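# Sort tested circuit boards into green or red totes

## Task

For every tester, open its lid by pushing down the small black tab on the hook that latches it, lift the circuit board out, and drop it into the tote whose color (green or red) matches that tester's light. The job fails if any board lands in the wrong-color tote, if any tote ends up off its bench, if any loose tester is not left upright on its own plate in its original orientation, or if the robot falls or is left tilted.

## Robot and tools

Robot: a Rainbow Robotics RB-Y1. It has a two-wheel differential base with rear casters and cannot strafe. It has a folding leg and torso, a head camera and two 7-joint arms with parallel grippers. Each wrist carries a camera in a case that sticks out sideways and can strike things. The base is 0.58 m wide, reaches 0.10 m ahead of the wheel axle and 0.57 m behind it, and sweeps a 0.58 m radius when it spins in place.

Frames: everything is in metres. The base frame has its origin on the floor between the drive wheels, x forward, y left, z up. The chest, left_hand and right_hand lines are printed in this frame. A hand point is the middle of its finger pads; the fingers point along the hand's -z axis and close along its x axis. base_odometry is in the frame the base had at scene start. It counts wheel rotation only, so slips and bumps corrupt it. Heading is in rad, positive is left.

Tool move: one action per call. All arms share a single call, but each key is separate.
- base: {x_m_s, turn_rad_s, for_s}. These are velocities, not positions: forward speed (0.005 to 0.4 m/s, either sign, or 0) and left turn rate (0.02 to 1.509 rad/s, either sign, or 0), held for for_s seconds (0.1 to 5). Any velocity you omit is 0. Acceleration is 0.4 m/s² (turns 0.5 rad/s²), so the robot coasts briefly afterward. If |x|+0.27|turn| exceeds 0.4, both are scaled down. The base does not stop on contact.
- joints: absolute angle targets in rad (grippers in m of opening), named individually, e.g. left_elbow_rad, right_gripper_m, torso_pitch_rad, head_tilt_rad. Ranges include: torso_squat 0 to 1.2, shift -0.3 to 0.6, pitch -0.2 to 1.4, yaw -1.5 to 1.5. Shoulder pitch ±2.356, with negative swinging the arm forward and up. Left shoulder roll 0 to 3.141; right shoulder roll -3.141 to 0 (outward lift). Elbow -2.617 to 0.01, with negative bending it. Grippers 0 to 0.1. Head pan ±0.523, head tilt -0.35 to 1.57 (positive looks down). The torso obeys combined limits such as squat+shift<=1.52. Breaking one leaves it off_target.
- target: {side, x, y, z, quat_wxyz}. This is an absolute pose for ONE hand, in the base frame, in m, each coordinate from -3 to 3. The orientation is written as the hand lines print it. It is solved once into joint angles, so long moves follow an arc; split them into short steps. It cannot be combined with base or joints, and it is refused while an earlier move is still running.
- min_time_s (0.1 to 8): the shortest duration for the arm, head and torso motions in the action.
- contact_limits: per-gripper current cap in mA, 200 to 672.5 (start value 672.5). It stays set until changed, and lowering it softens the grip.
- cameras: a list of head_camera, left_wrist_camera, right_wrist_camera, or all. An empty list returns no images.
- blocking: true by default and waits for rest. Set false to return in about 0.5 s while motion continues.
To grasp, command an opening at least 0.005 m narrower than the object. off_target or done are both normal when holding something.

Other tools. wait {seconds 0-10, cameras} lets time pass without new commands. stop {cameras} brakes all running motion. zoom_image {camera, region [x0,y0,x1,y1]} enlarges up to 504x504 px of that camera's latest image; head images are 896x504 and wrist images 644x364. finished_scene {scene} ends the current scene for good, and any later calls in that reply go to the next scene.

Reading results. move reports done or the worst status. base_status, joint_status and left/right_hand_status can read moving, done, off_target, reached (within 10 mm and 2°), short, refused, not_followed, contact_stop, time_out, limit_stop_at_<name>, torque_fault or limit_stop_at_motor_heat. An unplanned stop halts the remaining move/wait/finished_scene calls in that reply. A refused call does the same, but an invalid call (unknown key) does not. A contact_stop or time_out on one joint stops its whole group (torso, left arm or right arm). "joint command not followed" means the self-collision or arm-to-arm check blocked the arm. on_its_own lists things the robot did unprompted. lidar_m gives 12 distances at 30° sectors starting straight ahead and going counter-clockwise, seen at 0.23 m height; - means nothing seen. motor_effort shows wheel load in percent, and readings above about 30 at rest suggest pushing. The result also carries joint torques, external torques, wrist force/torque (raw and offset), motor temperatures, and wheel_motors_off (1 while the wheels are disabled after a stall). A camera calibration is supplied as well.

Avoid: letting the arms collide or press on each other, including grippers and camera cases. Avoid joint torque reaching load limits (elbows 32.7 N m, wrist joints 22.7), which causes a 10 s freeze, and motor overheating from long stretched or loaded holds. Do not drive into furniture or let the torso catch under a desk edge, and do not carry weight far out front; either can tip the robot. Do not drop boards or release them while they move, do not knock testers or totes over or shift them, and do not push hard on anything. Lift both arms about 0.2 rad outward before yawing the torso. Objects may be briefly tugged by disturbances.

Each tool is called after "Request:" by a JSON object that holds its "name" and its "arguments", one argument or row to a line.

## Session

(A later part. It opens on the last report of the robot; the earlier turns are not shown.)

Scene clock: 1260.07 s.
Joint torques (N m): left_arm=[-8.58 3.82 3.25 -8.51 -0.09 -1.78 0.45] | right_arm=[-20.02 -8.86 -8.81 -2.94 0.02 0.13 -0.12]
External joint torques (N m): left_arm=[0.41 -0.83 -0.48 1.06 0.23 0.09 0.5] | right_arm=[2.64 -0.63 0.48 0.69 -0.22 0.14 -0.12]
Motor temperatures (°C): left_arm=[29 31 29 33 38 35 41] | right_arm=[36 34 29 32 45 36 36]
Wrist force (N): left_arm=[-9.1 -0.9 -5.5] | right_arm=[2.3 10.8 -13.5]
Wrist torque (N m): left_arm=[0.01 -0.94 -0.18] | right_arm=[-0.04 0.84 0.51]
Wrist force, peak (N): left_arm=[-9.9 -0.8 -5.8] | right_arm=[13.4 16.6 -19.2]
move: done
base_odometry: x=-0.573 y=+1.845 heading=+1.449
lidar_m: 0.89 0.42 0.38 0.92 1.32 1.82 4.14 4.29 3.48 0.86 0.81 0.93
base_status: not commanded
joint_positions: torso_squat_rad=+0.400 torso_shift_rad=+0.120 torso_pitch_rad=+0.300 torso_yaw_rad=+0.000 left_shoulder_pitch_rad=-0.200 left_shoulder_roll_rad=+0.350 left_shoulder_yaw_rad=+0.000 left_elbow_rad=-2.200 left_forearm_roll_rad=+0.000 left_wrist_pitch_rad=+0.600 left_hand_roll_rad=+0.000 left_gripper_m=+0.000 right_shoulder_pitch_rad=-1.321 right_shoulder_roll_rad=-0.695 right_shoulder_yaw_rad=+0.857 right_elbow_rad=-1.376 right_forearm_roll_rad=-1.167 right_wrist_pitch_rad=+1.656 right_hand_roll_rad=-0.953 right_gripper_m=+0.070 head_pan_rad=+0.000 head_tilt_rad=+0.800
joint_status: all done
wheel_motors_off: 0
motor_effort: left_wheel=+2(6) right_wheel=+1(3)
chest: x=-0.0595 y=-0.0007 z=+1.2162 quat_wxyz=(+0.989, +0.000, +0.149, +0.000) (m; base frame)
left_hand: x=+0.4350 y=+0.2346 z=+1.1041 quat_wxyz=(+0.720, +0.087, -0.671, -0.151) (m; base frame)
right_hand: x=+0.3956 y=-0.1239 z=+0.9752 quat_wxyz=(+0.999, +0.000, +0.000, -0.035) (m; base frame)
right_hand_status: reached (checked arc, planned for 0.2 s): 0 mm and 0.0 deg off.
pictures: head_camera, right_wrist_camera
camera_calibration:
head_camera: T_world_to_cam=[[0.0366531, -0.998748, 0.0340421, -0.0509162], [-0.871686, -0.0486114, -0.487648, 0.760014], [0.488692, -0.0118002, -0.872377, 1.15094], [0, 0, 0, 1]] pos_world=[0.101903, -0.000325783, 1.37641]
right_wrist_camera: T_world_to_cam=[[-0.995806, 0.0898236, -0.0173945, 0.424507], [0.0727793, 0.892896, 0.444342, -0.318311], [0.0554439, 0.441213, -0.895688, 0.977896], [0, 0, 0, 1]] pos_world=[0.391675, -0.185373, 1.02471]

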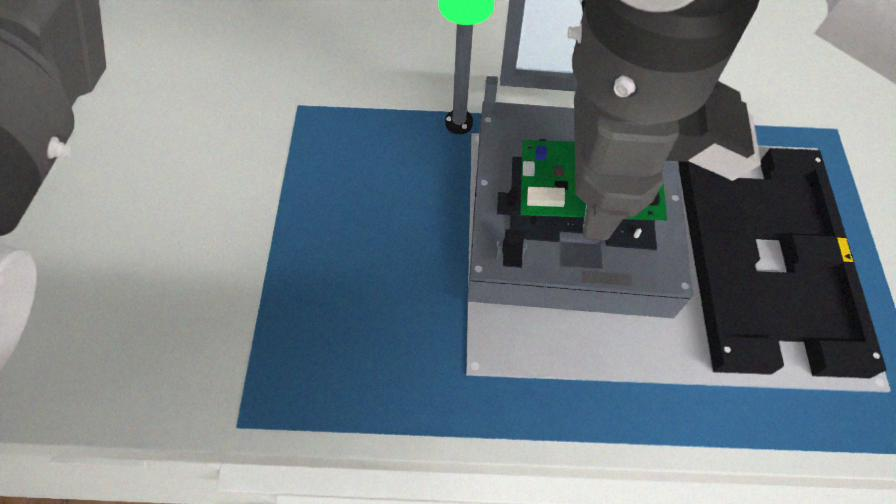

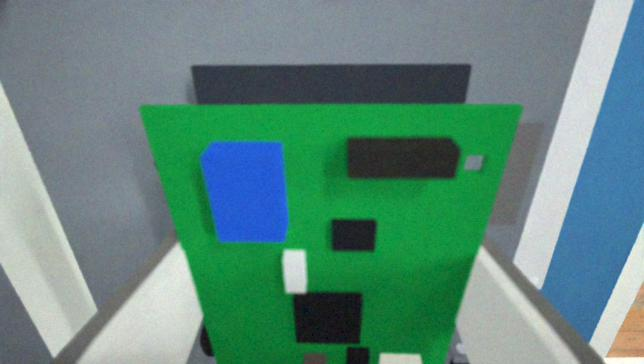

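Request:
{"name": "move", "arguments": {
  "target": {"side":"right","x":0.395,"y":-0.124,"z":1.06,"quat_wxyz":[0.9994,0,0,-0.035]},
  "cameras": []
}}

Request:
{"name": "move", "arguments": {
  "target": {"side":"right","x":0.34,"y":-0.20,"z":1.12,"quat_wxyz":[1,0,0,0]},
  "cameras": []
}}

Request:
{"name": "move", "arguments": {
  "base": {"x_m_s":-0.3,"for_s":2.1},
  "joints": {"torso_pitch_rad":0.15,"head_tilt_rad":0.45},
  "cameras": ["head_camera"]
}}

Request:
{"name": "move", "arguments": {
  "base": {"turn_rad_s":-0.8,"for_s":3.04},
  "cameras": ["head_camera"]
}}

Request:
{"name": "move", "arguments": {
  "base": {"x_m_s":0.4,"for_s":5},
  "cameras": ["head_camera"]
}}

Scene clock: 1272.77 s.
Joint torques (N m): left_arm=[-8.45 4.1 3.36 -8.65 -0.05 -1.77 0.37] | right_arm=[-19.89 -8.51 -8.87 -2.61 0.1 -0.32 -0.15]
External joint torques (N m): left_arm=[0.55 -0.56 -0.37 0.92 0.27 0.09 0.41] | right_arm=[3.13 0.02 0.65 0.29 -0.13 -0.31 -0.15]
Motor temperatures (°C): left_arm=[29 31 29 33 38 35 41] | right_arm=[36 34 29 32 45 36 36]
Wrist force (N): left_arm=[-9.2 -0.8 -5.7] | right_arm=[2.4 10.7 -13.4]
Wrist torque (N m): left_arm=[0.01 -0.95 -0.18] | right_arm=[-0.03 0.84 0.53]
Wrist force, peak (N): left_arm=[-9.6 -1.0 -5.9] | right_arm=[2.0 10.8 -15.4]
move: done
base_odometry: x=-0.573 y=+1.845 heading=+1.449
lidar_m: 0.88 0.42 0.38 0.92 1.32 1.82 4.14 4.30 3.49 0.86 0.81 0.93
base_status: not commanded
joint_positions: torso_squat_rad=+0.400 torso_shift_rad=+0.120 torso_pitch_rad=+0.300 torso_yaw_rad=+0.000 left_shoulder_pitch_rad=-0.200 left_shoulder_roll_rad=+0.350 left_shoulder_yaw_rad=+0.000 left_elbow_rad=-2.200 left_forearm_roll_rad=+0.000 left_wrist_pitch_rad=+0.600 left_hand_roll_rad=+0.000 left_gripper_m=+0.000 right_shoulder_pitch_rad=-1.450 right_shoulder_roll_rad=-0.751 right_shoulder_yaw_rad=+0.779 right_elbow_rad=-1.436 right_forearm_roll_rad=-1.278 right_wrist_pitch_rad=+1.827 right_hand_roll_rad=-1.000 right_gripper_m=+0.070 head_pan_rad=+0.000 head_tilt_rad=+0.800
joint_status: all done
wheel_motors_off: 0
motor_effort: left_wheel=+2(4) right_wheel=+0(3)
chest: x=-0.0595 y=-0.0007 z=+1.2162 quat_wxyz=(+0.989, +0.000, +0.149, +0.000) (m; base frame)
left_hand: x=+0.4350 y=+0.2346 z=+1.1041 quat_wxyz=(+0.720, +0.087, -0.671, -0.151) (m; base frame)
right_hand: x=+0.3951 y=-0.1239 z=+1.0603 quat_wxyz=(+0.999, +0.000, +0.000, -0.035) (m; base frame)
right_hand_status: reached (checked arc, planned for 0.4 s): 0 mm and 0.0 deg off.
pictures: none
No camera images: "cameras" was empty.

Scene clock: 1273.97 s.
Joint torques (N m): left_arm=[-8.34 3.88 3.37 -8.64 -0.11 -1.79 0.38] | right_arm=[-16.72 -8.66 -10.43 -0.84 0.11 -0.08 -0.2]
External joint torques (N m): left_arm=[0.65 -0.77 -0.36 0.93 0.21 0.07 0.43] | right_arm=[2.53 1.1 -0.22 -0.05 -0.12 -0.08 -0.2]
Motor temperatures (°C): left_arm=[29 31 29 33 38 35 41] | right_arm=[36 34 29 32 45 36 36]
Wrist force (N): left_arm=[-9.0 -1.0 -5.6] | right_arm=[2.2 10.8 -13.4]
Wrist torque (N m): left_arm=[0.04 -0.92 -0.17] | right_arm=[-0.08 0.86 0.55]
Wrist force, peak (N): left_arm=[-9.4 -1.1 -6.1] | right_arm=[2.8 10.9 -14.1]
move: done
base_odometry: x=-0.573 y=+1.845 heading=+1.449
lidar_m: 0.88 0.42 0.38 0.92 1.32 1.82 4.14 4.29 3.49 0.86 0.81 0.92
base_status: not commanded
joint_positions: torso_squat_rad=+0.400 torso_shift_rad=+0.120 torso_pitch_rad=+0.300 torso_yaw_rad=+0.000 left_shoulder_pitch_rad=-0.200 left_shoulder_roll_rad=+0.350 left_shoulder_yaw_rad=+0.000 left_elbow_rad=-2.200 left_forearm_roll_rad=+0.000 left_wrist_pitch_rad=+0.600 left_hand_roll_rad=+0.000 left_gripper_m=+0.000 right_shoulder_pitch_rad=-1.400 right_shoulder_roll_rad=-1.106 right_shoulder_yaw_rad=+0.702 right_elbow_rad=-1.791 right_forearm_roll_rad=-1.535 right_wrist_pitch_rad=+1.880 right_hand_roll_rad=-1.008 right_gripper_m=+0.070 head_pan_rad=+0.000 head_tilt_rad=+0.800
joint_status: all done
wheel_motors_off: 0
motor_effort: left_wheel=+1(4) right_wheel=+3(4)
chest: x=-0.0595 y=-0.0007 z=+1.2162 quat_wxyz=(+0.989, +0.000, +0.149, +0.000) (m; base frame)
left_hand: x=+0.4350 y=+0.2346 z=+1.1041 quat_wxyz=(+0.720, +0.087, -0.671, -0.151) (m; base frame)
right_hand: x=+0.3402 y=-0.2000 z=+1.1199 quat_wxyz=(+1.000, -0.001, +0.000, +0.000) (m; base frame)
right_hand_status: reached (checked arc, planned for 0.7 s): 0 mm and 0.1 deg off.
pictures: none
No camera images: "cameras" was empty.

Scene clock: 1277.40 s.
Joint torques (N m): left_arm=[-10.49 4.04 3.49 -8.05 -0.11 -1.73 0.41] | right_arm=[-17.61 -8.02 -10.45 0.17 0.32 -0.29 -0.26]
External joint torques (N m): left_arm=[0.58 -0.77 -0.35 0.91 0.22 0.11 0.45] | right_arm=[1.81 0.91 -0.37 0.02 -0.16 -0.12 -0.27]
Motor temperatures (°C): left_arm=[29 31 29 33 38 35 41] | right_arm=[36 34 29 32 45 36 36]
Wrist force (N): left_arm=[-9.3 -1.1 -4.8] | right_arm=[1.3 10.8 -13.3]
Wrist torque (N m): left_arm=[0.02 -0.96 -0.17] | right_arm=[-0.06 0.82 0.53]
Wrist force, peak (N): left_arm=[-9.6 -0.9 -6.4] | right_arm=[2.9 10.8 -14.2]
move: done
base_odometry: x=-0.650 y=+1.220 heading=+1.450
lidar_m: 1.18 0.93 1.23 1.27 1.33 1.82 3.51 3.70 3.49 3.36 1.42 1.15
base_status: done (sent for 2.1 of 2.1 s)
joint_positions: torso_squat_rad=+0.400 torso_shift_rad=+0.120 torso_pitch_rad=+0.150 torso_yaw_rad=+0.000 left_shoulder_pitch_rad=-0.200 left_shoulder_roll_rad=+0.350 left_shoulder_yaw_rad=+0.000 left_elbow_rad=-2.200 left_forearm_roll_rad=+0.000 left_wrist_pitch_rad=+0.600 left_hand_roll_rad=+0.000 left_gripper_m=+0.000 right_shoulder_pitch_rad=-1.400 right_shoulder_roll_rad=-1.106 right_shoulder_yaw_rad=+0.702 right_elbow_rad=-1.791 right_forearm_roll_rad=-1.535 right_wrist_pitch_rad=+1.880 right_hand_roll_rad=-1.008 right_gripper_m=+0.070 head_pan_rad=+0.000 head_tilt_rad=+0.450
joint_status: all done
wheel_motors_off: 0
motor_effort: left_wheel=+6(26) right_wheel=-2(28)
chest: x=-0.1047 y=-0.0007 z=+1.2266 quat_wxyz=(+0.997, +0.000, +0.075, +0.000) (m; base frame)
left_hand: x=+0.4010 y=+0.2345 z=+1.1896 quat_wxyz=(+0.668, +0.098, -0.723, -0.144) (m; base frame)
right_hand: x=+0.3049 y=-0.2000 z=+1.1910 quat_wxyz=(+0.997, -0.001, -0.075, +0.000) (m; base frame)
pictures: head_camera
camera_calibration:
head_camera: T_world_to_cam=[[0.015404, -0.998761, 0.0473243, -0.0689583], [-0.53124, -0.0482721, -0.845845, 1.23274], [0.847081, -0.0121112, -0.531326, 0.738947], [0, 0, 0, 1]] pos_world=[0.0299958, -0.000416373, 1.43859]

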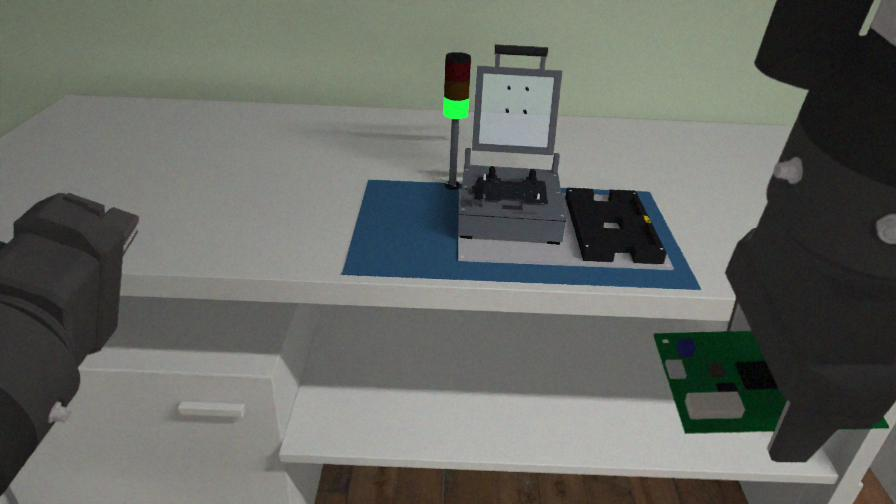

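Scene clock: 1282.37 s.
Joint torques (N m): left_arm=[-10.37 4.17 3.61 -7.95 -0.11 -1.81 0.38] | right_arm=[-17.74 -8.17 -10.13 0.21 0.31 -0.16 -0.25]
External joint torques (N m): left_arm=[0.69 -0.63 -0.23 1.01 0.22 0.03 0.43] | right_arm=[1.68 0.77 -0.05 0.06 -0.16 0 -0.26]
Motor temperatures (°C): left_arm=[29 31 29 33 38 35 41] | right_arm=[36 34 29 32 45 36 36]
Wrist force (N): left_arm=[-9.2 -1.4 -4.7] | right_arm=[1.2 10.4 -13.6]
Wrist torque (N m): left_arm=[0.06 -0.96 -0.18] | right_arm=[-0.01 0.81 0.54]
Wrist force, peak (N): left_arm=[-9.7 -0.9 -4.7] | right_arm=[1.6 11.3 -13.6]
move: done
base_odometry: x=-0.650 y=+1.220 heading=-0.977
lidar_m: 4.00 3.34 1.86 1.15 1.49 0.92 0.98 1.30 1.29 1.46 2.33 3.51
base_status: done (sent for 3.03 of 3.03 s)
joint_positions: torso_squat_rad=+0.400 torso_shift_rad=+0.120 torso_pitch_rad=+0.150 torso_yaw_rad=+0.000 left_shoulder_pitch_rad=-0.200 left_shoulder_roll_rad=+0.350 left_shoulder_yaw_rad=+0.000 left_elbow_rad=-2.200 left_forearm_roll_rad=+0.000 left_wrist_pitch_rad=+0.600 left_hand_roll_rad=+0.000 left_gripper_m=+0.000 right_shoulder_pitch_rad=-1.400 right_shoulder_roll_rad=-1.106 right_shoulder_yaw_rad=+0.702 right_elbow_rad=-1.791 right_forearm_roll_rad=-1.535 right_wrist_pitch_rad=+1.880 right_hand_roll_rad=-1.008 right_gripper_m=+0.070 head_pan_rad=+0.000 head_tilt_rad=+0.450
joint_status: not commanded
wheel_motors_off: 0
motor_effort: left_wheel=+4(27) right_wheel=+1(24)
chest: x=-0.1047 y=-0.0007 z=+1.2266 quat_wxyz=(+0.997, +0.000, +0.075, +0.000) (m; base frame)
left_hand: x=+0.4010 y=+0.2345 z=+1.1896 quat_wxyz=(+0.668, +0.098, -0.723, -0.144) (m; base frame)
right_hand: x=+0.3049 y=-0.2000 z=+1.1910 quat_wxyz=(+0.997, -0.001, -0.075, +0.000) (m; base frame)
pictures: head_camera
camera_calibration:
head_camera: T_world_to_cam=[[0.0154241, -0.998761, 0.0473147, -0.068953], [-0.53124, -0.0482746, -0.845845, 1.23274], [0.847081, -0.0120891, -0.531326, 0.738947], [0, 0, 0, 1]] pos_world=[0.0299967, -0.000424314, 1.43859]

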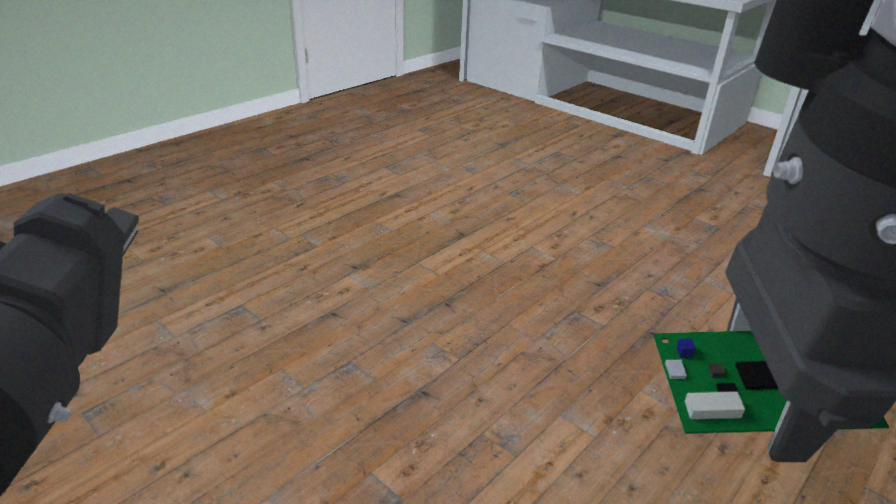

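Scene clock: 1288.93 s.
Joint torques (N m): left_arm=[-10.47 4.03 3.54 -8.13 -0.14 -1.77 0.45] | right_arm=[-17.76 -7.89 -10.34 0.1 0.29 -0.14 -0.29]
External joint torques (N m): left_arm=[0.59 -0.78 -0.3 0.83 0.19 0.07 0.5] | right_arm=[1.67 1.05 -0.26 -0.05 -0.18 0.03 -0.29]
Motor temperatures (°C): left_arm=[29 31 29 33 38 35 41] | right_arm=[36 34 29 32 45 36 36]
Wrist force (N): left_arm=[-9.2 -1.0 -4.6] | right_arm=[1.2 10.7 -13.5]
Wrist torque (N m): left_arm=[0.02 -0.96 -0.19] | right_arm=[-0.04 0.82 0.52]
Wrist force, peak (N): left_arm=[-9.8 -1.2 -4.8] | right_arm=[1.3 10.8 -13.7]
move: done
base_odometry: x=+0.470 y=-0.437 heading=-0.977
lidar_m: 2.20 2.01 2.01 2.25 2.32 2.27 2.88 2.64 2.63 2.95 1.97 1.97
base_status: done (sent for 5 of 5 s)
joint_positions: torso_squat_rad=+0.400 torso_shift_rad=+0.120 torso_pitch_rad=+0.150 torso_yaw_rad=+0.000 left_shoulder_pitch_rad=-0.200 left_shoulder_roll_rad=+0.350 left_shoulder_yaw_rad=+0.000 left_elbow_rad=-2.200 left_forearm_roll_rad=+0.000 left_wrist_pitch_rad=+0.600 left_hand_roll_rad=+0.000 left_gripper_m=+0.000 right_shoulder_pitch_rad=-1.400 right_shoulder_roll_rad=-1.106 right_shoulder_yaw_rad=+0.702 right_elbow_rad=-1.791 right_forearm_roll_rad=-1.535 right_wrist_pitch_rad=+1.880 right_hand_roll_rad=-1.008 right_gripper_m=+0.070 head_pan_rad=+0.000 head_tilt_rad=+0.450
joint_status: not commanded
wheel_motors_off: 0
motor_effort: left_wheel=-1(31) right_wheel=+2(26)
chest: x=-0.1046 y=-0.0007 z=+1.2266 quat_wxyz=(+0.997, +0.000, +0.075, +0.000) (m; base frame)
left_hand: x=+0.4011 y=+0.2345 z=+1.1896 quat_wxyz=(+0.668, +0.098, -0.723, -0.144) (m; base frame)
right_hand: x=+0.3050 y=-0.2000 z=+1.1909 quat_wxyz=(+0.997, -0.001, -0.075, +0.000) (m; base frame)
pictures: head_camera
camera_calibration:
head_camera: T_world_to_cam=[[0.0154288, -0.998761, 0.0473131, -0.0689511], [-0.531327, -0.0482745, -0.845791, 1.23269], [0.847027, -0.0120892, -0.531413, 0.73901], [0, 0, 0, 1]] pos_world=[0.0300612, -0.000424385, 1.43858]

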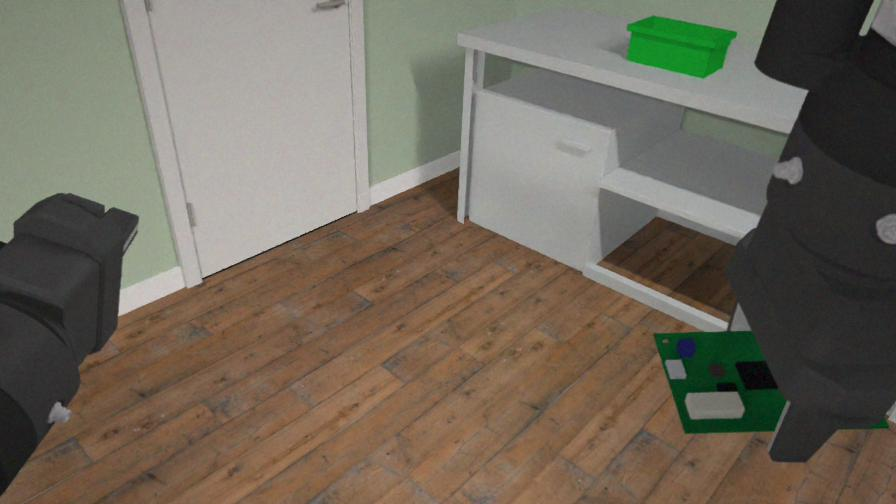

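Request:
{"name": "move", "arguments": {
  "base": {"turn_rad_s":-0.1,"for_s":0.52},
  "cameras": []
}}

Request:
{"name": "move", "arguments": {
  "base": {"x_m_s":0.4,"for_s":4.27},
  "cameras": []
}}

Request:
{"name": "move", "arguments": {
  "base": {"turn_rad_s":-0.4,"for_s":1.63},
  "cameras": ["head_camera"]
}}

Scene clock: 1300.43 s.
Joint torques (N m): left_arm=[-10.51 4.1 3.38 -8.03 -0.11 -1.81 0.38] | right_arm=[-17.51 -7.87 -10.21 0.2 0.31 -0.28 -0.26]
External joint torques (N m): left_arm=[0.56 -0.7 -0.46 0.93 0.22 0.03 0.43] | right_arm=[1.91 1.07 -0.12 0.05 -0.16 -0.11 -0.27]
Motor temperatures (°C): left_arm=[29 31 29 33 38 35 41] | right_arm=[36 34 29 32 45 36 36]
Wrist force (N): left_arm=[-9.1 -1.2 -4.4] | right_arm=[1.1 10.5 -13.6]
Wrist torque (N m): left_arm=[0.04 -0.95 -0.18] | right_arm=[-0.02 0.78 0.53]
Wrist force, peak (N): left_arm=[-9.7 -1.2 -4.7] | right_arm=[1.4 11.0 -13.7]
move: done
base_odometry: x=+0.470 y=-0.437 heading=-1.029
lidar_m: 2.20 2.02 2.00 2.20 2.33 2.27 2.88 2.65 2.63 2.88 2.04 1.96
base_status: done (sent for 0.53 of 0.53 s)
joint_positions: torso_squat_rad=+0.400 torso_shift_rad=+0.120 torso_pitch_rad=+0.150 torso_yaw_rad=+0.000 left_shoulder_pitch_rad=-0.200 left_shoulder_roll_rad=+0.350 left_shoulder_yaw_rad=+0.000 left_elbow_rad=-2.200 left_forearm_roll_rad=+0.000 left_wrist_pitch_rad=+0.600 left_hand_roll_rad=+0.000 left_gripper_m=+0.000 right_shoulder_pitch_rad=-1.400 right_shoulder_roll_rad=-1.106 right_shoulder_yaw_rad=+0.702 right_elbow_rad=-1.791 right_forearm_roll_rad=-1.535 right_wrist_pitch_rad=+1.880 right_hand_roll_rad=-1.008 right_gripper_m=+0.070 head_pan_rad=+0.000 head_tilt_rad=+0.450
joint_status: not commanded
wheel_motors_off: 0
motor_effort: left_wheel=+0(24) right_wheel=-4(25)
chest: x=-0.1046 y=-0.0007 z=+1.2266 quat_wxyz=(+0.997, +0.000, +0.075, +0.000) (m; base frame)
left_hand: x=+0.4011 y=+0.2345 z=+1.1896 quat_wxyz=(+0.668, +0.098, -0.723, -0.144) (m; base frame)
right_hand: x=+0.3050 y=-0.2000 z=+1.1909 quat_wxyz=(+0.997, -0.001, -0.075, +0.000) (m; base frame)
pictures: none
No camera images: "cameras" was empty.

Scene clock: 1306.27 s.
Joint torques (N m): left_arm=[-10.57 3.88 3.32 -8.03 -0.09 -1.7 0.4] | right_arm=[-17.72 -7.9 -10.27 0.24 0.35 -0.21 -0.21]
External joint torques (N m): left_arm=[0.5 -0.93 -0.52 0.92 0.24 0.14 0.45] | right_arm=[1.71 1.04 -0.18 0.09 -0.12 -0.04 -0.22]
Motor temperatures (°C): left_arm=[29 31 29 33 38 35 41] | right_arm=[36 34 29 32 45 36 36]
Wrist force (N): left_arm=[-9.3 -0.9 -4.7] | right_arm=[1.0 10.5 -13.5]
Wrist torque (N m): left_arm=[0.00 -0.98 -0.18] | right_arm=[-0.03 0.76 0.53]
Wrist force, peak (N): left_arm=[-9.7 -1.2 -5.1] | right_arm=[1.4 11.1 -13.8]
move: done
base_odometry: x=+1.350 y=-1.900 heading=-1.029
lidar_m: 0.67 0.93 0.92 1.00 1.61 3.70 4.59 3.73 1.70 1.34 1.30 0.62
base_status: done (sent for 4.27 of 4.27 s)
joint_positions: torso_squat_rad=+0.400 torso_shift_rad=+0.120 torso_pitch_rad=+0.150 torso_yaw_rad=+0.000 left_shoulder_pitch_rad=-0.200 left_shoulder_roll_rad=+0.350 left_shoulder_yaw_rad=+0.000 left_elbow_rad=-2.200 left_forearm_roll_rad=+0.000 left_wrist_pitch_rad=+0.600 left_hand_roll_rad=+0.000 left_gripper_m=+0.000 right_shoulder_pitch_rad=-1.400 right_shoulder_roll_rad=-1.106 right_shoulder_yaw_rad=+0.702 right_elbow_rad=-1.791 right_forearm_roll_rad=-1.535 right_wrist_pitch_rad=+1.880 right_hand_roll_rad=-1.008 right_gripper_m=+0.070 head_pan_rad=+0.000 head_tilt_rad=+0.450
joint_status: not commanded
wheel_motors_off: 0
motor_effort: left_wheel=-1(23) right_wheel=-2(27)
chest: x=-0.1046 y=-0.0007 z=+1.2266 quat_wxyz=(+0.997, +0.000, +0.075, +0.000) (m; base frame)
left_hand: x=+0.4011 y=+0.2345 z=+1.1896 quat_wxyz=(+0.668, +0.098, -0.723, -0.144) (m; base frame)
right_hand: x=+0.3050 y=-0.2000 z=+1.1909 quat_wxyz=(+0.997, -0.001, -0.075, +0.000) (m; base frame)
pictures: none
No camera images: "cameras" was empty.

Scene clock: 1309.00 s.
Joint torques (N m): left_arm=[-10.44 4.08 3.31 -8.07 -0.05 -1.75 0.42] | right_arm=[-17.37 -7.82 -10.24 0.13 0.33 -0.18 -0.25]
External joint torques (N m): left_arm=[0.63 -0.72 -0.53 0.89 0.28 0.09 0.47] | right_arm=[2.06 1.11 -0.16 -0.02 -0.14 -0.02 -0.26]
Motor temperatures (°C): left_arm=[29 31 29 33 38 35 41] | right_arm=[36 34 29 32 45 36 36]
Wrist force (N): left_arm=[-9.4 -1.3 -4.5] | right_arm=[1.5 10.4 -13.6]
Wrist torque (N m): left_arm=[0.06 -0.98 -0.19] | right_arm=[-0.02 0.83 0.54]
Wrist force, peak (N): left_arm=[-9.5 -1.1 -4.8] | right_arm=[1.5 11.1 -13.7]
move: done
base_odometry: x=+1.350 y=-1.900 heading=-1.682
lidar_m: 0.62 0.65 0.95 0.92 0.97 1.38 3.69 3.81 3.81 3.38 1.31 1.33
base_status: done (sent for 1.63 of 1.63 s)
joint_positions: torso_squat_rad=+0.400 torso_shift_rad=+0.120 torso_pitch_rad=+0.150 torso_yaw_rad=+0.000 left_shoulder_pitch_rad=-0.200 left_shoulder_roll_rad=+0.350 left_shoulder_yaw_rad=+0.000 left_elbow_rad=-2.200 left_forearm_roll_rad=+0.000 left_wrist_pitch_rad=+0.600 left_hand_roll_rad=+0.000 left_gripper_m=+0.000 right_shoulder_pitch_rad=-1.400 right_shoulder_roll_rad=-1.106 right_shoulder_yaw_rad=+0.702 right_elbow_rad=-1.791 right_forearm_roll_rad=-1.535 right_wrist_pitch_rad=+1.880 right_hand_roll_rad=-1.008 right_gripper_m=+0.070 head_pan_rad=+0.000 head_tilt_rad=+0.450
joint_status: not commanded
wheel_motors_off: 0
motor_effort: left_wheel=+2(23) right_wheel=+0(25)
chest: x=-0.1046 y=-0.0007 z=+1.2266 quat_wxyz=(+0.997, +0.000, +0.075, +0.000) (m; base frame)
left_hand: x=+0.4011 y=+0.2345 z=+1.1896 quat_wxyz=(+0.668, +0.098, -0.723, -0.144) (m; base frame)
right_hand: x=+0.3050 y=-0.2000 z=+1.1909 quat_wxyz=(+0.997, -0.001, -0.075, +0.000) (m; base frame)
pictures: head_camera
camera_calibration:
head_camera: T_world_to_cam=[[0.0154353, -0.998761, 0.0473135, -0.0689497], [-0.531331, -0.0482783, -0.845788, 1.23268], [0.847024, -0.0120841, -0.531418, 0.73901], [0, 0, 0, 1]] pos_world=[0.0300685, -0.000422087, 1.43857]

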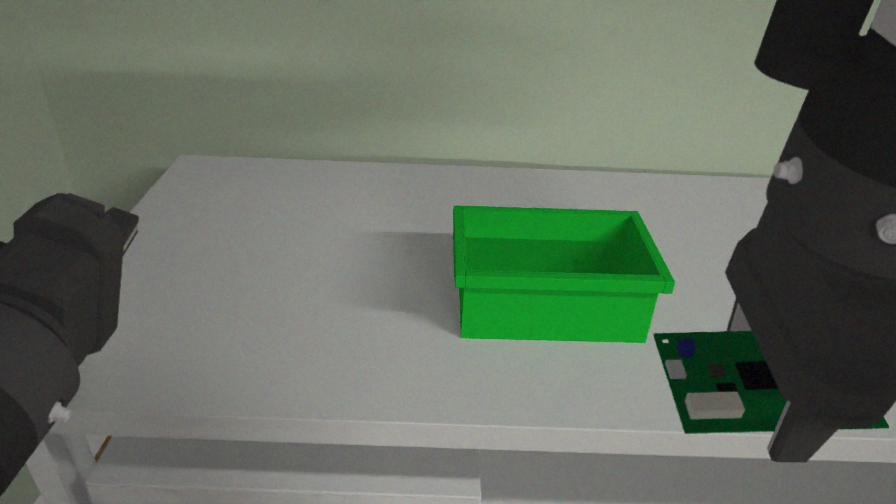

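Request:
{"name": "move", "arguments": {
  "base": {"x_m_s":0.2,"for_s":1.7},
  "cameras": []
}}

Request:
{"name": "move", "arguments": {
  "joints": {"torso_squat_rad":0.45,"torso_pitch_rad":0.42,"head_tilt_rad":0.6},
  "cameras": ["head_camera"]
}}

Request:
{"name": "move", "arguments": {
  "target": {"side":"right","x":0.45,"y":-0.18,"z":1.10,"quat_wxyz":[1,0,0,0]},
  "cameras": []
}}

Request:
{"name": "move", "arguments": {
  "target": {"side":"right","x":0.55,"y":-0.175,"z":1.06,"quat_wxyz":[1,0,0,0]},
  "cameras": ["head_camera"]
}}

Scene clock: 1323.43 s.
Joint torques (N m): left_arm=[-10.53 3.95 3.58 -8.04 -0.11 -1.73 0.35] | right_arm=[-17.52 -7.72 -9.79 0.25 0.23 -0.27 -0.18]
External joint torques (N m): left_arm=[0.53 -0.86 -0.25 0.92 0.22 0.11 0.4] | right_arm=[1.91 1.21 0.3 0.1 -0.24 -0.1 -0.19]
Motor temperatures (°C): left_arm=[29 31 29 33 38 35 41] | right_arm=[36 34 29 32 45 36 36]
Wrist force (N): left_arm=[-9.1 -1.3 -4.6] | right_arm=[1.2 10.5 -13.5]
Wrist torque (N m): left_arm=[0.06 -0.95 -0.18] | right_arm=[-0.03 0.79 0.54]
Wrist force, peak (N): left_arm=[-9.7 -1.1 -4.8] | right_arm=[1.2 10.8 -13.9]
move: done
base_odometry: x=+1.312 y=-2.238 heading=-1.682
lidar_m: 0.29 0.30 0.41 0.91 0.96 1.37 4.02 4.15 3.83 1.20 1.21 1.01
base_status: done (sent for 1.7 of 1.7 s)
joint_positions: torso_squat_rad=+0.400 torso_shift_rad=+0.120 torso_pitch_rad=+0.150 torso_yaw_rad=+0.000 left_shoulder_pitch_rad=-0.200 left_shoulder_roll_rad=+0.350 left_shoulder_yaw_rad=+0.000 left_elbow_rad=-2.200 left_forearm_roll_rad=+0.000 left_wrist_pitch_rad=+0.600 left_hand_roll_rad=+0.000 left_gripper_m=+0.000 right_shoulder_pitch_rad=-1.400 right_shoulder_roll_rad=-1.106 right_shoulder_yaw_rad=+0.702 right_elbow_rad=-1.791 right_forearm_roll_rad=-1.535 right_wrist_pitch_rad=+1.880 right_hand_roll_rad=-1.008 right_gripper_m=+0.070 head_pan_rad=+0.000 head_tilt_rad=+0.450
joint_status: not commanded
wheel_motors_off: 0
motor_effort: left_wheel=-1(28) right_wheel=+0(25)
chest: x=-0.1046 y=-0.0007 z=+1.2266 quat_wxyz=(+0.997, +0.000, +0.075, +0.000) (m; base frame)
left_hand: x=+0.4011 y=+0.2345 z=+1.1895 quat_wxyz=(+0.668, +0.098, -0.723, -0.144) (m; base frame)
right_hand: x=+0.3050 y=-0.2000 z=+1.1909 quat_wxyz=(+0.997, -0.001, -0.075, +0.000) (m; base frame)
pictures: none
No camera images: "cameras" was empty.

Scene clock: 1325.17 s.
Joint torques (N m): left_arm=[-6.54 3.5 3.47 -9.01 -0.1 -1.73 0.45] | right_arm=[-16.99 -9.5 -10.06 -1.29 -0.19 0.04 -0.24]
External joint torques (N m): left_arm=[0.64 -0.95 -0.12 0.9 0.21 0.11 0.5] | right_arm=[1.79 0.78 0.11 0.24 -0.23 -0.09 -0.23]
Motor temperatures (°C): left_arm=[29 31 29 33 38 35 41] | right_arm=[36 34 29 32 45 36 36]
Wrist force (N): left_arm=[-9.0 -0.8 -6.0] | right_arm=[3.0 10.7 -13.5]
Wrist torque (N m): left_arm=[0.01 -0.95 -0.20] | right_arm=[-0.04 0.91 0.54]
Wrist force, peak (N): left_arm=[-9.8 -1.2 -5.8] | right_arm=[2.9 10.7 -14.2]
move: done
base_odometry: x=+1.312 y=-2.238 heading=-1.682
lidar_m: 0.29 0.30 0.41 0.91 0.96 1.37 4.03 4.16 3.81 1.21 1.21 1.00
base_status: not commanded
joint_positions: torso_squat_rad=+0.450 torso_shift_rad=+0.120 torso_pitch_rad=+0.420 torso_yaw_rad=+0.000 left_shoulder_pitch_rad=-0.200 left_shoulder_roll_rad=+0.350 left_shoulder_yaw_rad=+0.000 left_elbow_rad=-2.200 left_forearm_roll_rad=+0.000 left_wrist_pitch_rad=+0.600 left_hand_roll_rad=+0.000 left_gripper_m=+0.000 right_shoulder_pitch_rad=-1.400 right_shoulder_roll_rad=-1.106 right_shoulder_yaw_rad=+0.702 right_elbow_rad=-1.791 right_forearm_roll_rad=-1.535 right_wrist_pitch_rad=+1.880 right_hand_roll_rad=-1.008 right_gripper_m=+0.070 head_pan_rad=+0.000 head_tilt_rad=+0.600
joint_status: all done
wheel_motors_off: 0
motor_effort: left_wheel=+0(2) right_wheel=-1(2)
chest: x=-0.0264 y=-0.0007 z=+1.1888 quat_wxyz=(+0.978, +0.000, +0.208, +0.000) (m; base frame)
left_hand: x=+0.4511 y=+0.2347 z=+1.0183 quat_wxyz=(+0.759, +0.078, -0.627, -0.156) (m; base frame)
right_hand: x=+0.3589 y=-0.1999 z=+1.0452 quat_wxyz=(+0.998, -0.001, +0.060, +0.000) (m; base frame)
pictures: head_camera
camera_calibration:
head_camera: T_world_to_cam=[[0.0337003, -0.998753, 0.0368291, -0.055207], [-0.830011, -0.0484956, -0.555635, 0.878432], [0.556728, -0.0118435, -0.83061, 1.02877], [0, 0, 0, 1]] pos_world=[0.158223, -0.000353797, 1.34463]

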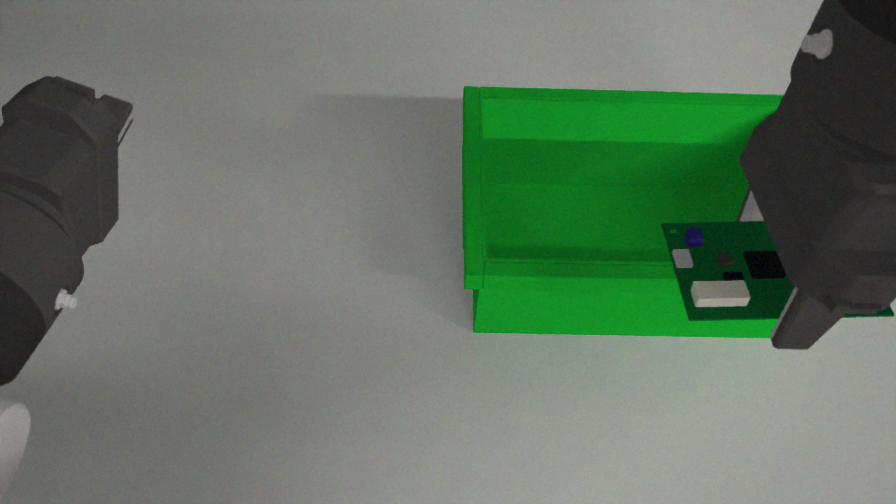

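Scene clock: 1326.53 s.
Joint torques (N m): left_arm=[-6.44 3.69 3.1 -9.04 -0.07 -1.79 0.36] | right_arm=[-20.49 -8.27 -7.99 -0.99 0.03 0.09 -0.09]
External joint torques (N m): left_arm=[0.74 -0.76 -0.48 0.87 0.24 0.05 0.4] | right_arm=[2.23 1.16 1.38 0.98 -0.21 0.11 -0.09]
Motor temperatures (°C): left_arm=[29 31 29 33 38 35 41] | right_arm=[36 34 29 32 45 36 36]
Wrist force (N): left_arm=[-9.2 -0.8 -6.0] | right_arm=[1.9 10.6 -13.4]
Wrist torque (N m): left_arm=[-0.01 -0.97 -0.18] | right_arm=[-0.04 0.81 0.52]
Wrist force, peak (N): left_arm=[-9.5 -0.8 -6.2] | right_arm=[2.1 10.7 -14.2]
move: done
base_odometry: x=+1.312 y=-2.238 heading=-1.683
lidar_m: 0.28 0.30 0.40 0.90 0.96 1.37 4.03 4.15 3.81 1.21 1.21 1.01
base_status: not commanded
joint_positions: torso_squat_rad=+0.450 torso_shift_rad=+0.120 torso_pitch_rad=+0.420 torso_yaw_rad=+0.000 left_shoulder_pitch_rad=-0.200 left_shoulder_roll_rad=+0.350 left_shoulder_yaw_rad=+0.000 left_elbow_rad=-2.200 left_forearm_roll_rad=+0.000 left_wrist_pitch_rad=+0.600 left_hand_roll_rad=+0.000 left_gripper_m=+0.000 right_shoulder_pitch_rad=-1.668 right_shoulder_roll_rad=-0.946 right_shoulder_yaw_rad=+0.736 right_elbow_rad=-1.384 right_forearm_roll_rad=-1.398 right_wrist_pitch_rad=+1.918 right_hand_roll_rad=-0.809 right_gripper_m=+0.070 head_pan_rad=+0.000 head_tilt_rad=+0.600
joint_status: all done
wheel_motors_off: 0
motor_effort: left_wheel=-1(2) right_wheel=+1(3)
chest: x=-0.0264 y=-0.0007 z=+1.1888 quat_wxyz=(+0.978, +0.000, +0.208, +0.000) (m; base frame)
left_hand: x=+0.4510 y=+0.2347 z=+1.0183 quat_wxyz=(+0.759, +0.078, -0.627, -0.156) (m; base frame)
right_hand: x=+0.4494 y=-0.1800 z=+1.1004 quat_wxyz=(+1.000, +0.001, -0.002, +0.000) (m; base frame)
right_hand_status: reached (checked arc, planned for 0.7 s): 1 mm and 0.3 deg off.
pictures: none
No camera images: "cameras" was empty.

Scene clock: 1328.73 s.
Joint torques (N m): left_arm=[-6.46 3.63 3.39 -8.99 -0.03 -1.72 0.43] | right_arm=[-25.27 -8.44 -1.41 -2.47 0.22 -0.14 -0.21]
External joint torques (N m): left_arm=[0.72 -0.82 -0.19 0.92 0.28 0.13 0.48] | right_arm=[2.03 0.65 0.83 1.09 -0.05 0 -0.21]
Motor temperatures (°C): left_arm=[29 31 29 33 38 35 41] | right_arm=[36 34 29 32 45 36 36]
Wrist force (N): left_arm=[-9.2 -0.8 -6.0] | right_arm=[2.1 11.1 -13.8]
Wrist torque (N m): left_arm=[0.00 -0.96 -0.21] | right_arm=[-0.06 0.85 0.51]
Wrist force, peak (N): left_arm=[-9.4 -0.8 -6.1] | right_arm=[1.9 11.1 -14.3]
move: short
base_odometry: x=+1.312 y=-2.238 heading=-1.683
lidar_m: 0.28 0.29 0.40 0.91 0.96 1.37 4.02 4.15 3.82 1.21 1.21 1.01
base_status: not commanded
joint_positions: torso_squat_rad=+0.450 torso_shift_rad=+0.120 torso_pitch_rad=+0.420 torso_yaw_rad=+0.000 left_shoulder_pitch_rad=-0.200 left_shoulder_roll_rad=+0.350 left_shoulder_yaw_rad=+0.000 left_elbow_rad=-2.200 left_forearm_roll_rad=+0.000 left_wrist_pitch_rad=+0.600 left_hand_roll_rad=+0.000 left_gripper_m=+0.000 right_shoulder_pitch_rad=-1.961 right_shoulder_roll_rad=-0.523 right_shoulder_yaw_rad=+0.850 right_elbow_rad=-0.267 right_forearm_roll_rad=-1.179 right_wrist_pitch_rad=+1.632 right_hand_roll_rad=-0.212 right_gripper_m=+0.070 head_pan_rad=+0.000 head_tilt_rad=+0.600
joint_status: all done
wheel_motors_off: 0
motor_effort: left_wheel=-2(3) right_wheel=+3(4)
chest: x=-0.0264 y=-0.0007 z=+1.1888 quat_wxyz=(+0.978, +0.000, +0.208, +0.000) (m; base frame)
left_hand: x=+0.4510 y=+0.2347 z=+1.0183 quat_wxyz=(+0.759, +0.078, -0.627, -0.156) (m; base frame)
right_hand: x=+0.5495 y=-0.1750 z=+1.0602 quat_wxyz=(+1.000, +0.002, -0.023, +0.000) (m; base frame)
right_hand_status: short (checked arc, as near as the solve gets, planned for 1.5 s): 1 mm and 2.6 deg off. The place is met; only the turn is off.
pictures: head_camera
camera_calibration:
head_camera: T_world_to_cam=[[0.0336945, -0.998754, 0.0368217, -0.055199], [-0.829957, -0.0484878, -0.555716, 0.878495], [0.556809, -0.0118358, -0.830556, 1.02875], [0, 0, 0, 1]] pos_world=[0.158159, -0.000357898, 1.34466]

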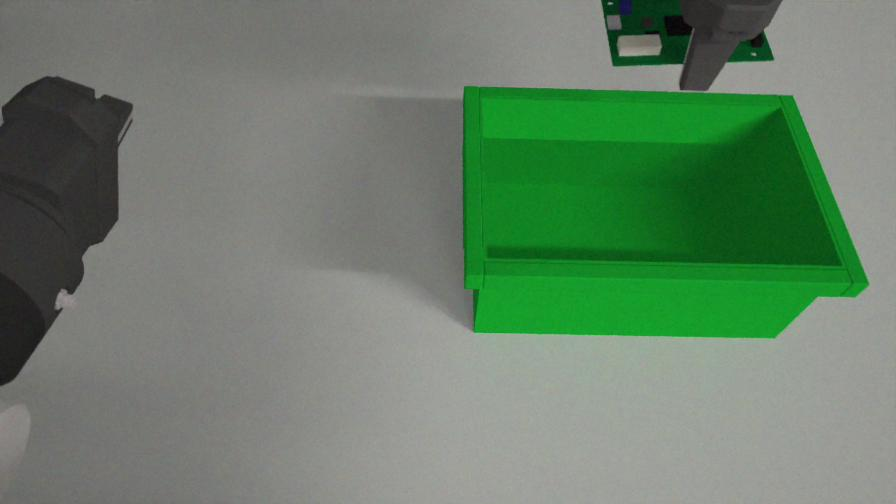

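Request:
{"name": "move", "arguments": {
  "target": {"side":"right","x":0.48,"y":-0.178,"z":1.13,"quat_wxyz":[1,0,0,0]},
  "cameras": []
}}

Request:
{"name": "move", "arguments": {
  "joints": {"torso_pitch_rad":0.52},
  "cameras": []
}}

Request:
{"name": "move", "arguments": {
  "target": {"side":"right","x":0.528,"y":-0.178,"z":1.05,"quat_wxyz":[1,0,0,0]},
  "cameras": ["head_camera"]
}}

Request:
{"name": "move", "arguments": {
  "target": {"side":"right","x":0.528,"y":-0.178,"z":0.93,"quat_wxyz":[1,0,0,0]},
  "min_time_s": 1.5,
  "cameras": ["head_camera"]
}}

Scene clock: 1342.23 s.
Joint torques (N m): left_arm=[-6.53 3.46 3.32 -8.99 -0.16 -1.73 0.42] | right_arm=[-22.68 -6.78 -8.4 0.77 0.26 -0.15 0.14]
External joint torques (N m): left_arm=[0.65 -0.99 -0.26 0.91 0.15 0.12 0.47] | right_arm=[1.33 0.93 0.35 -0.36 0.02 -0.13 0.14]
Motor temperatures (°C): left_arm=[29 31 29 33 38 35 41] | right_arm=[36 34 29 32 45 36 36]
Wrist force (N): left_arm=[-9.2 -0.6 -6.3] | right_arm=[2.8 11.3 -13.3]
Wrist torque (N m): left_arm=[-0.02 -0.98 -0.19] | right_arm=[-0.11 0.91 0.51]
Wrist force, peak (N): left_arm=[-9.4 -0.5 -6.4] | right_arm=[1.7 11.1 -14.7]
move: done
base_odometry: x=+1.312 y=-2.238 heading=-1.683
lidar_m: 0.28 0.30 0.40 0.90 0.96 1.37 4.02 4.15 3.82 1.20 1.21 1.01
base_status: not commanded
joint_positions: torso_squat_rad=+0.450 torso_shift_rad=+0.120 torso_pitch_rad=+0.420 torso_yaw_rad=+0.000 left_shoulder_pitch_rad=-0.200 left_shoulder_roll_rad=+0.350 left_shoulder_yaw_rad=+0.000 left_elbow_rad=-2.200 left_forearm_roll_rad=+0.000 left_wrist_pitch_rad=+0.600 left_hand_roll_rad=+0.000 left_gripper_m=+0.000 right_shoulder_pitch_rad=-2.038 right_shoulder_roll_rad=-0.975 right_shoulder_yaw_rad=+1.264 right_elbow_rad=-1.098 right_forearm_roll_rad=-1.726 right_wrist_pitch_rad=+1.717 right_hand_roll_rad=-0.666 right_gripper_m=+0.070 head_pan_rad=+0.000 head_tilt_rad=+0.600
joint_status: all done
wheel_motors_off: 0
motor_effort: left_wheel=-2(3) right_wheel=+1(3)
chest: x=-0.0264 y=-0.0007 z=+1.1888 quat_wxyz=(+0.978, +0.000, +0.208, +0.000) (m; base frame)
left_hand: x=+0.4510 y=+0.2346 z=+1.0183 quat_wxyz=(+0.759, +0.078, -0.627, -0.156) (m; base frame)
right_hand: x=+0.4800 y=-0.1780 z=+1.1302 quat_wxyz=(+1.000, +0.000, +0.001, +0.000) (m; base frame)
right_hand_status: reached (checked arc, planned for 1.2 s): 0 mm and 0.1 deg off.
pictures: none
No camera images: "cameras" was empty.

Scene clock: 1343.33 s.
Joint torques (N m): left_arm=[-5.29 3.55 3.05 -9.08 -0.09 -1.75 0.4] | right_arm=[-22.53 -7.07 -8.29 0.59 0.11 0.04 0.05]
External joint torques (N m): left_arm=[0.3 -0.68 -0.37 1 0.2 0.07 0.45] | right_arm=[1.62 0.97 0.53 -0.12 -0.01 -0.11 0.06]
Motor temperatures (°C): left_arm=[29 31 29 33 38 35 41] | right_arm=[36 34 29 32 45 36 36]
Wrist force (N): left_arm=[-8.7 -0.9 -6.7] | right_arm=[3.0 10.7 -13.2]
Wrist torque (N m): left_arm=[0.01 -0.93 -0.20] | right_arm=[-0.06 0.90 0.51]
Wrist force, peak (N): left_arm=[-9.6 -1.0 -7.0] | right_arm=[3.3 10.8 -13.8]
move: done
base_odometry: x=+1.312 y=-2.238 heading=-1.683
lidar_m: 0.28 0.30 0.40 0.90 0.95 1.37 4.02 4.15 3.81 1.21 1.22 1.01
base_status: not commanded
joint_positions: torso_squat_rad=+0.450 torso_shift_rad=+0.120 torso_pitch_rad=+0.520 torso_yaw_rad=+0.000 left_shoulder_pitch_rad=-0.200 left_shoulder_roll_rad=+0.350 left_shoulder_yaw_rad=+0.000 left_elbow_rad=-2.200 left_forearm_roll_rad=+0.000 left_wrist_pitch_rad=+0.600 left_hand_roll_rad=+0.000 left_gripper_m=+0.000 right_shoulder_pitch_rad=-2.039 right_shoulder_roll_rad=-0.975 right_shoulder_yaw_rad=+1.264 right_elbow_rad=-1.098 right_forearm_roll_rad=-1.726 right_wrist_pitch_rad=+1.717 right_hand_roll_rad=-0.666 right_gripper_m=+0.070 head_pan_rad=+0.000 head_tilt_rad=+0.600
joint_status: all done
wheel_motors_off: 0
motor_effort: left_wheel=-2(3) right_wheel=+1(3)
chest: x=+0.0012 y=-0.0007 z=+1.1748 quat_wxyz=(+0.966, +0.000, +0.257, +0.000) (m; base frame)
left_hand: x=+0.4592 y=+0.2347 z=+0.9574 quat_wxyz=(+0.790, +0.070, -0.588, -0.160) (m; base frame)
right_hand: x=+0.4992 y=-0.1779 z=+1.0659 quat_wxyz=(+0.999, +0.000, +0.051, +0.000) (m; base frame)
pictures: none
No camera images: "cameras" was empty.

Scene clock: 1344.03 s.
Joint torques (N m): left_arm=[-5.21 3.54 3.05 -9.08 -0.09 -1.79 0.41] | right_arm=[-22.87 -6.7 -8.17 1.16 -0.02 0.1 0.11]
External joint torques (N m): left_arm=[0.38 -0.69 -0.36 1 0.2 0.02 0.46] | right_arm=[1.75 1.6 0.57 0.49 -0.28 0.12 0.11]
Motor temperatures (°C): left_arm=[29 31 29 33 38 35 41] | right_arm=[36 34 29 32 45 36 36]
Wrist force (N): left_arm=[-8.9 -0.7 -6.7] | right_arm=[2.1 10.5 -13.1]
Wrist torque (N m): left_arm=[-0.02 -0.94 -0.20] | right_arm=[-0.04 0.85 0.52]
Wrist force, peak (N): left_arm=[-9.5 -0.8 -7.3] | right_arm=[2.6 10.9 -14.8]
move: done
base_odometry: x=+1.312 y=-2.238 heading=-1.683
lidar_m: 0.28 0.29 0.40 0.90 0.96 1.37 4.03 4.15 3.80 1.22 1.21 1.01
base_status: not commanded
joint_positions: torso_squat_rad=+0.450 torso_shift_rad=+0.120 torso_pitch_rad=+0.520 torso_yaw_rad=+0.000 left_shoulder_pitch_rad=-0.200 left_shoulder_roll_rad=+0.350 left_shoulder_yaw_rad=+0.000 left_elbow_rad=-2.200 left_forearm_roll_rad=+0.000 left_wrist_pitch_rad=+0.600 left_hand_roll_rad=+0.000 left_gripper_m=+0.000 right_shoulder_pitch_rad=-2.019 right_shoulder_roll_rad=-0.952 right_shoulder_yaw_rad=+1.276 right_elbow_rad=-1.063 right_forearm_roll_rad=-1.653 right_wrist_pitch_rad=+1.607 right_hand_roll_rad=-0.639 right_gripper_m=+0.070 head_pan_rad=+0.000 head_tilt_rad=+0.600
joint_status: all done
wheel_motors_off: 0
motor_effort: left_wheel=-1(3) right_wheel=+2(3)
chest: x=+0.0011 y=-0.0007 z=+1.1748 quat_wxyz=(+0.966, +0.000, +0.257, +0.000) (m; base frame)
left_hand: x=+0.4592 y=+0.2347 z=+0.9575 quat_wxyz=(+0.790, +0.070, -0.588, -0.160) (m; base frame)
right_hand: x=+0.5280 y=-0.1781 z=+1.0503 quat_wxyz=(+1.000, +0.000, +0.000, +0.000) (m; base frame)
right_hand_status: reached (checked arc, planned for 0.3 s): 0 mm and 0.1 deg off.
pictures: head_camera
camera_calibration:
head_camera: T_world_to_cam=[[0.0372528, -0.998752, 0.0332713, -0.0514377], [-0.88129, -0.0485312, -0.470078, 0.79305], [0.471106, -0.0118099, -0.881997, 1.06229], [0, 0, 0, 1]] pos_world=[0.200372, -0.000340286, 1.31144]

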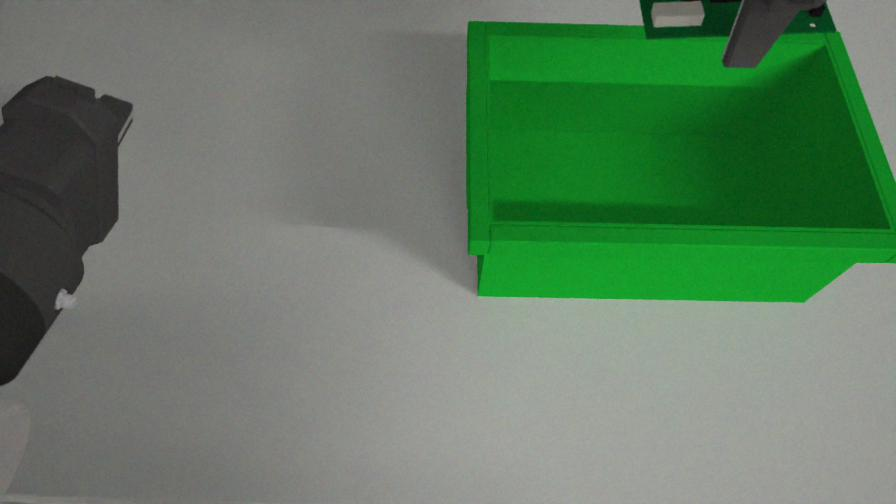

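Scene clock: 1345.87 s.
Joint torques (N m): left_arm=[-5.29 3.4 3.15 -9.05 -0.04 -1.68 0.41] | right_arm=[-21.73 -7.06 -7.16 1.3 0.31 -0.22 0.37]
External joint torques (N m): left_arm=[0.3 -0.83 -0.27 1.03 0.24 0.14 0.46] | right_arm=[2.97 2.31 1.22 0.93 0.06 -0.19 0.37]
Motor temperatures (°C): left_arm=[29 31 29 33 38 35 41] | right_arm=[36 34 29 32 45 36 36]
Wrist force (N): left_arm=[-8.9 -0.6 -6.8] | right_arm=[2.3 11.0 -13.0]
Wrist torque (N m): left_arm=[-0.02 -0.94 -0.19] | right_arm=[-0.10 0.86 0.50]
Wrist force, peak (N): left_arm=[-9.2 -0.9 -7.0] | right_arm=[2.3 10.9 -13.5]
move: done
base_odometry: x=+1.312 y=-2.238 heading=-1.683
lidar_m: 0.28 0.30 0.41 0.90 0.95 1.37 4.02 4.14 3.82 1.21 1.21 1.01
base_status: not commanded
joint_positions: torso_squat_rad=+0.450 torso_shift_rad=+0.120 torso_pitch_rad=+0.520 torso_yaw_rad=+0.000 left_shoulder_pitch_rad=-0.200 left_shoulder_roll_rad=+0.350 left_shoulder_yaw_rad=+0.000 left_elbow_rad=-2.200 left_forearm_roll_rad=+0.000 left_wrist_pitch_rad=+0.600 left_hand_roll_rad=+0.000 left_gripper_m=+0.000 right_shoulder_pitch_rad=-1.820 right_shoulder_roll_rad=-0.864 right_shoulder_yaw_rad=+1.335 right_elbow_rad=-1.019 right_forearm_roll_rad=-1.575 right_wrist_pitch_rad=+1.369 right_hand_roll_rad=-0.626 right_gripper_m=+0.070 head_pan_rad=+0.000 head_tilt_rad=+0.600
joint_status: all done
wheel_motors_off: 0
motor_effort: left_wheel=-1(3) right_wheel=+2(3)
chest: x=+0.0011 y=-0.0007 z=+1.1748 quat_wxyz=(+0.966, +0.000, +0.257, +0.000) (m; base frame)
left_hand: x=+0.4592 y=+0.2347 z=+0.9575 quat_wxyz=(+0.790, +0.070, -0.588, -0.160) (m; base frame)
right_hand: x=+0.5276 y=-0.1782 z=+0.9306 quat_wxyz=(+1.000, +0.000, -0.002, +0.000) (m; base frame)
right_hand_status: reached (checked arc, planned for 1.5 s): 1 mm and 0.2 deg off.
pictures: head_camera
camera_calibration:
head_camera: T_world_to_cam=[[0.0372526, -0.998752, 0.0332713, -0.0514379], [-0.881288, -0.0485311, -0.470081, 0.793051], [0.471109, -0.0118099, -0.881996, 1.06229], [0, 0, 0, 1]] pos_world=[0.200369, -0.000340575, 1.31144]

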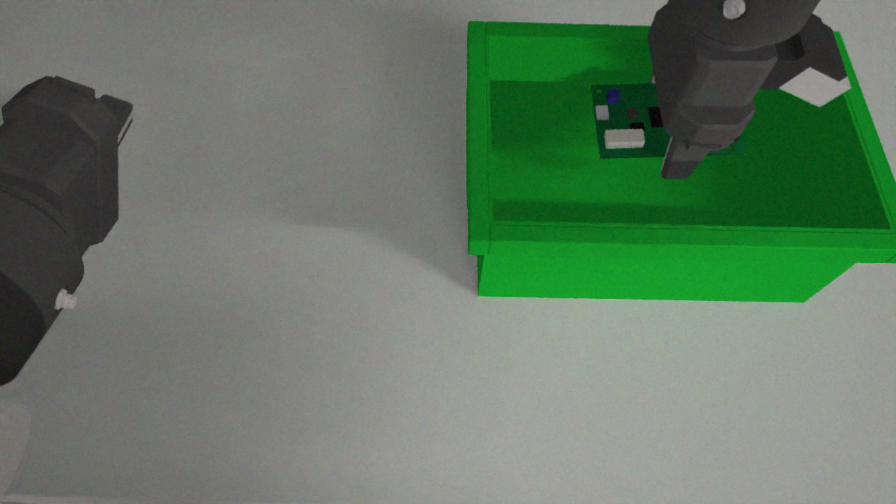

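Request:
{"name": "move", "arguments": {
  "target": {"side":"right","x":0.528,"y":-0.178,"z":0.895,"quat_wxyz":[1,0,0,0]},
  "min_time_s": 1.2,
  "cameras": ["head_camera","right_wrist_camera"]
}}

Scene clock: 1351.60 s.
Joint torques (N m): left_arm=[-5.34 3.42 3.06 -9.03 -0.12 -1.74 0.29] | right_arm=[23.32 11.97 14.03 -1.75 -3.49 4.4 0.62]
External joint torques (N m): left_arm=[0.34 -0.81 -0.36 1.04 0.17 0.08 0.34] | right_arm=[48.25 21.49 21.84 -2.11 -3.75 4.46 0.62]
Motor temperatures (°C): left_arm=[29 31 29 33 38 35 41] | right_arm=[36 34 29 32 45 36 36]
Wrist force (N): left_arm=[-9.4 -1.0 -6.7] | right_arm=[5.6 4.9 80.6]
Wrist torque (N m): left_arm=[0.02 -1.00 -0.19] | right_arm=[0.38 -4.43 0.21]
Wrist force, peak (N): left_arm=[-9.2 -1.0 -7.0] | right_arm=[6.2 4.3 82.2]
move: short
base_odometry: x=+1.312 y=-2.238 heading=-1.683
lidar_m: 0.28 0.29 0.40 0.90 0.96 1.37 4.03 4.15 3.82 1.21 1.21 1.01
base_status: not commanded
joint_positions: torso_squat_rad=+0.450 torso_shift_rad=+0.118 torso_pitch_rad=+0.516 torso_yaw_rad=+0.000 left_shoulder_pitch_rad=-0.200 left_shoulder_roll_rad=+0.350 left_shoulder_yaw_rad=+0.000 left_elbow_rad=-2.200 left_forearm_roll_rad=+0.000 left_wrist_pitch_rad=+0.600 left_hand_roll_rad=+0.000 left_gripper_m=+0.000 right_shoulder_pitch_rad=-1.780 right_shoulder_roll_rad=-0.810 right_shoulder_yaw_rad=+1.345 right_elbow_rad=-0.937 right_forearm_roll_rad=-1.558 right_wrist_pitch_rad=+1.305 right_hand_roll_rad=-0.590 right_gripper_m=+0.070 head_pan_rad=+0.000 head_tilt_rad=+0.600
joint_status: all done
wheel_motors_off: 0
motor_effort: left_wheel=-2(2) right_wheel=+1(3)
chest: x=-0.0010 y=-0.0004 z=+1.1755 quat_wxyz=(+0.967, +0.000, +0.255, +0.000) (m; base frame)
left_hand: x=+0.4580 y=+0.2348 z=+0.9599 quat_wxyz=(+0.788, +0.070, -0.590, -0.160) (m; base frame)
right_hand: x=+0.5325 y=-0.1774 z=+0.9055 quat_wxyz=(+1.000, +0.002, -0.011, -0.001) (m; base frame)
right_hand_status: short (checked arc, planned for 1.2 s): 11 mm and 1.3 deg off.
pictures: head_camera, right_wrist_camera
camera_calibration:
head_camera: T_world_to_cam=[[0.0370375, -0.998733, 0.0340536, -0.0520478], [-0.879302, -0.0487622, -0.473761, 0.79584], [0.474822, -0.0123964, -0.879995, 1.06149], [0, 0, 0, 1]] pos_world=[0.197695, -0.0000163883, 1.31291]
right_wrist_camera: T_world_to_cam=[[-0.998991, 0.0232473, -0.03843, 0.573316], [0.00355361, 0.893856, 0.448341, -0.216135], [0.0447736, 0.447752, -0.893036, 0.935957], [0, 0, 0, 1]] pos_world=[0.531599, -0.239211, 0.954778]

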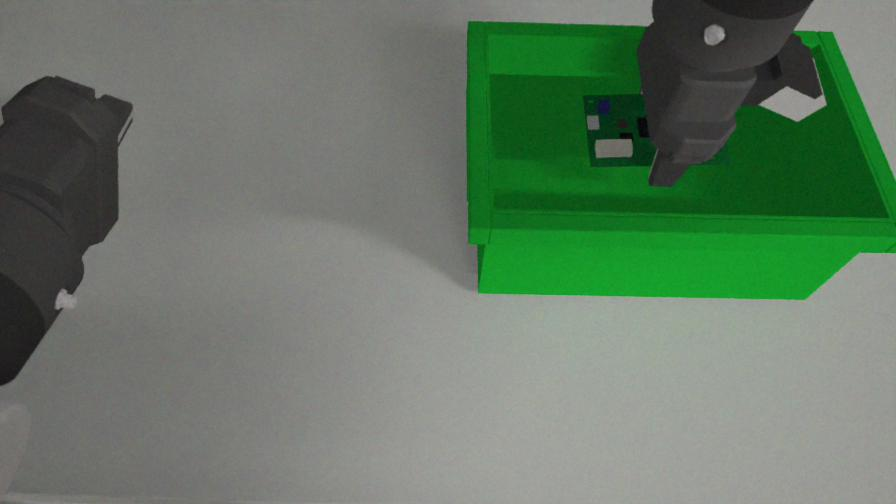

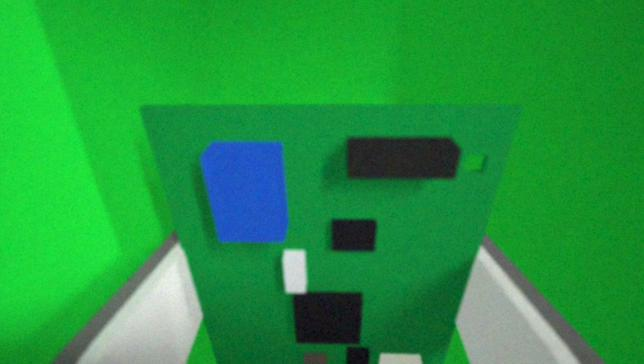

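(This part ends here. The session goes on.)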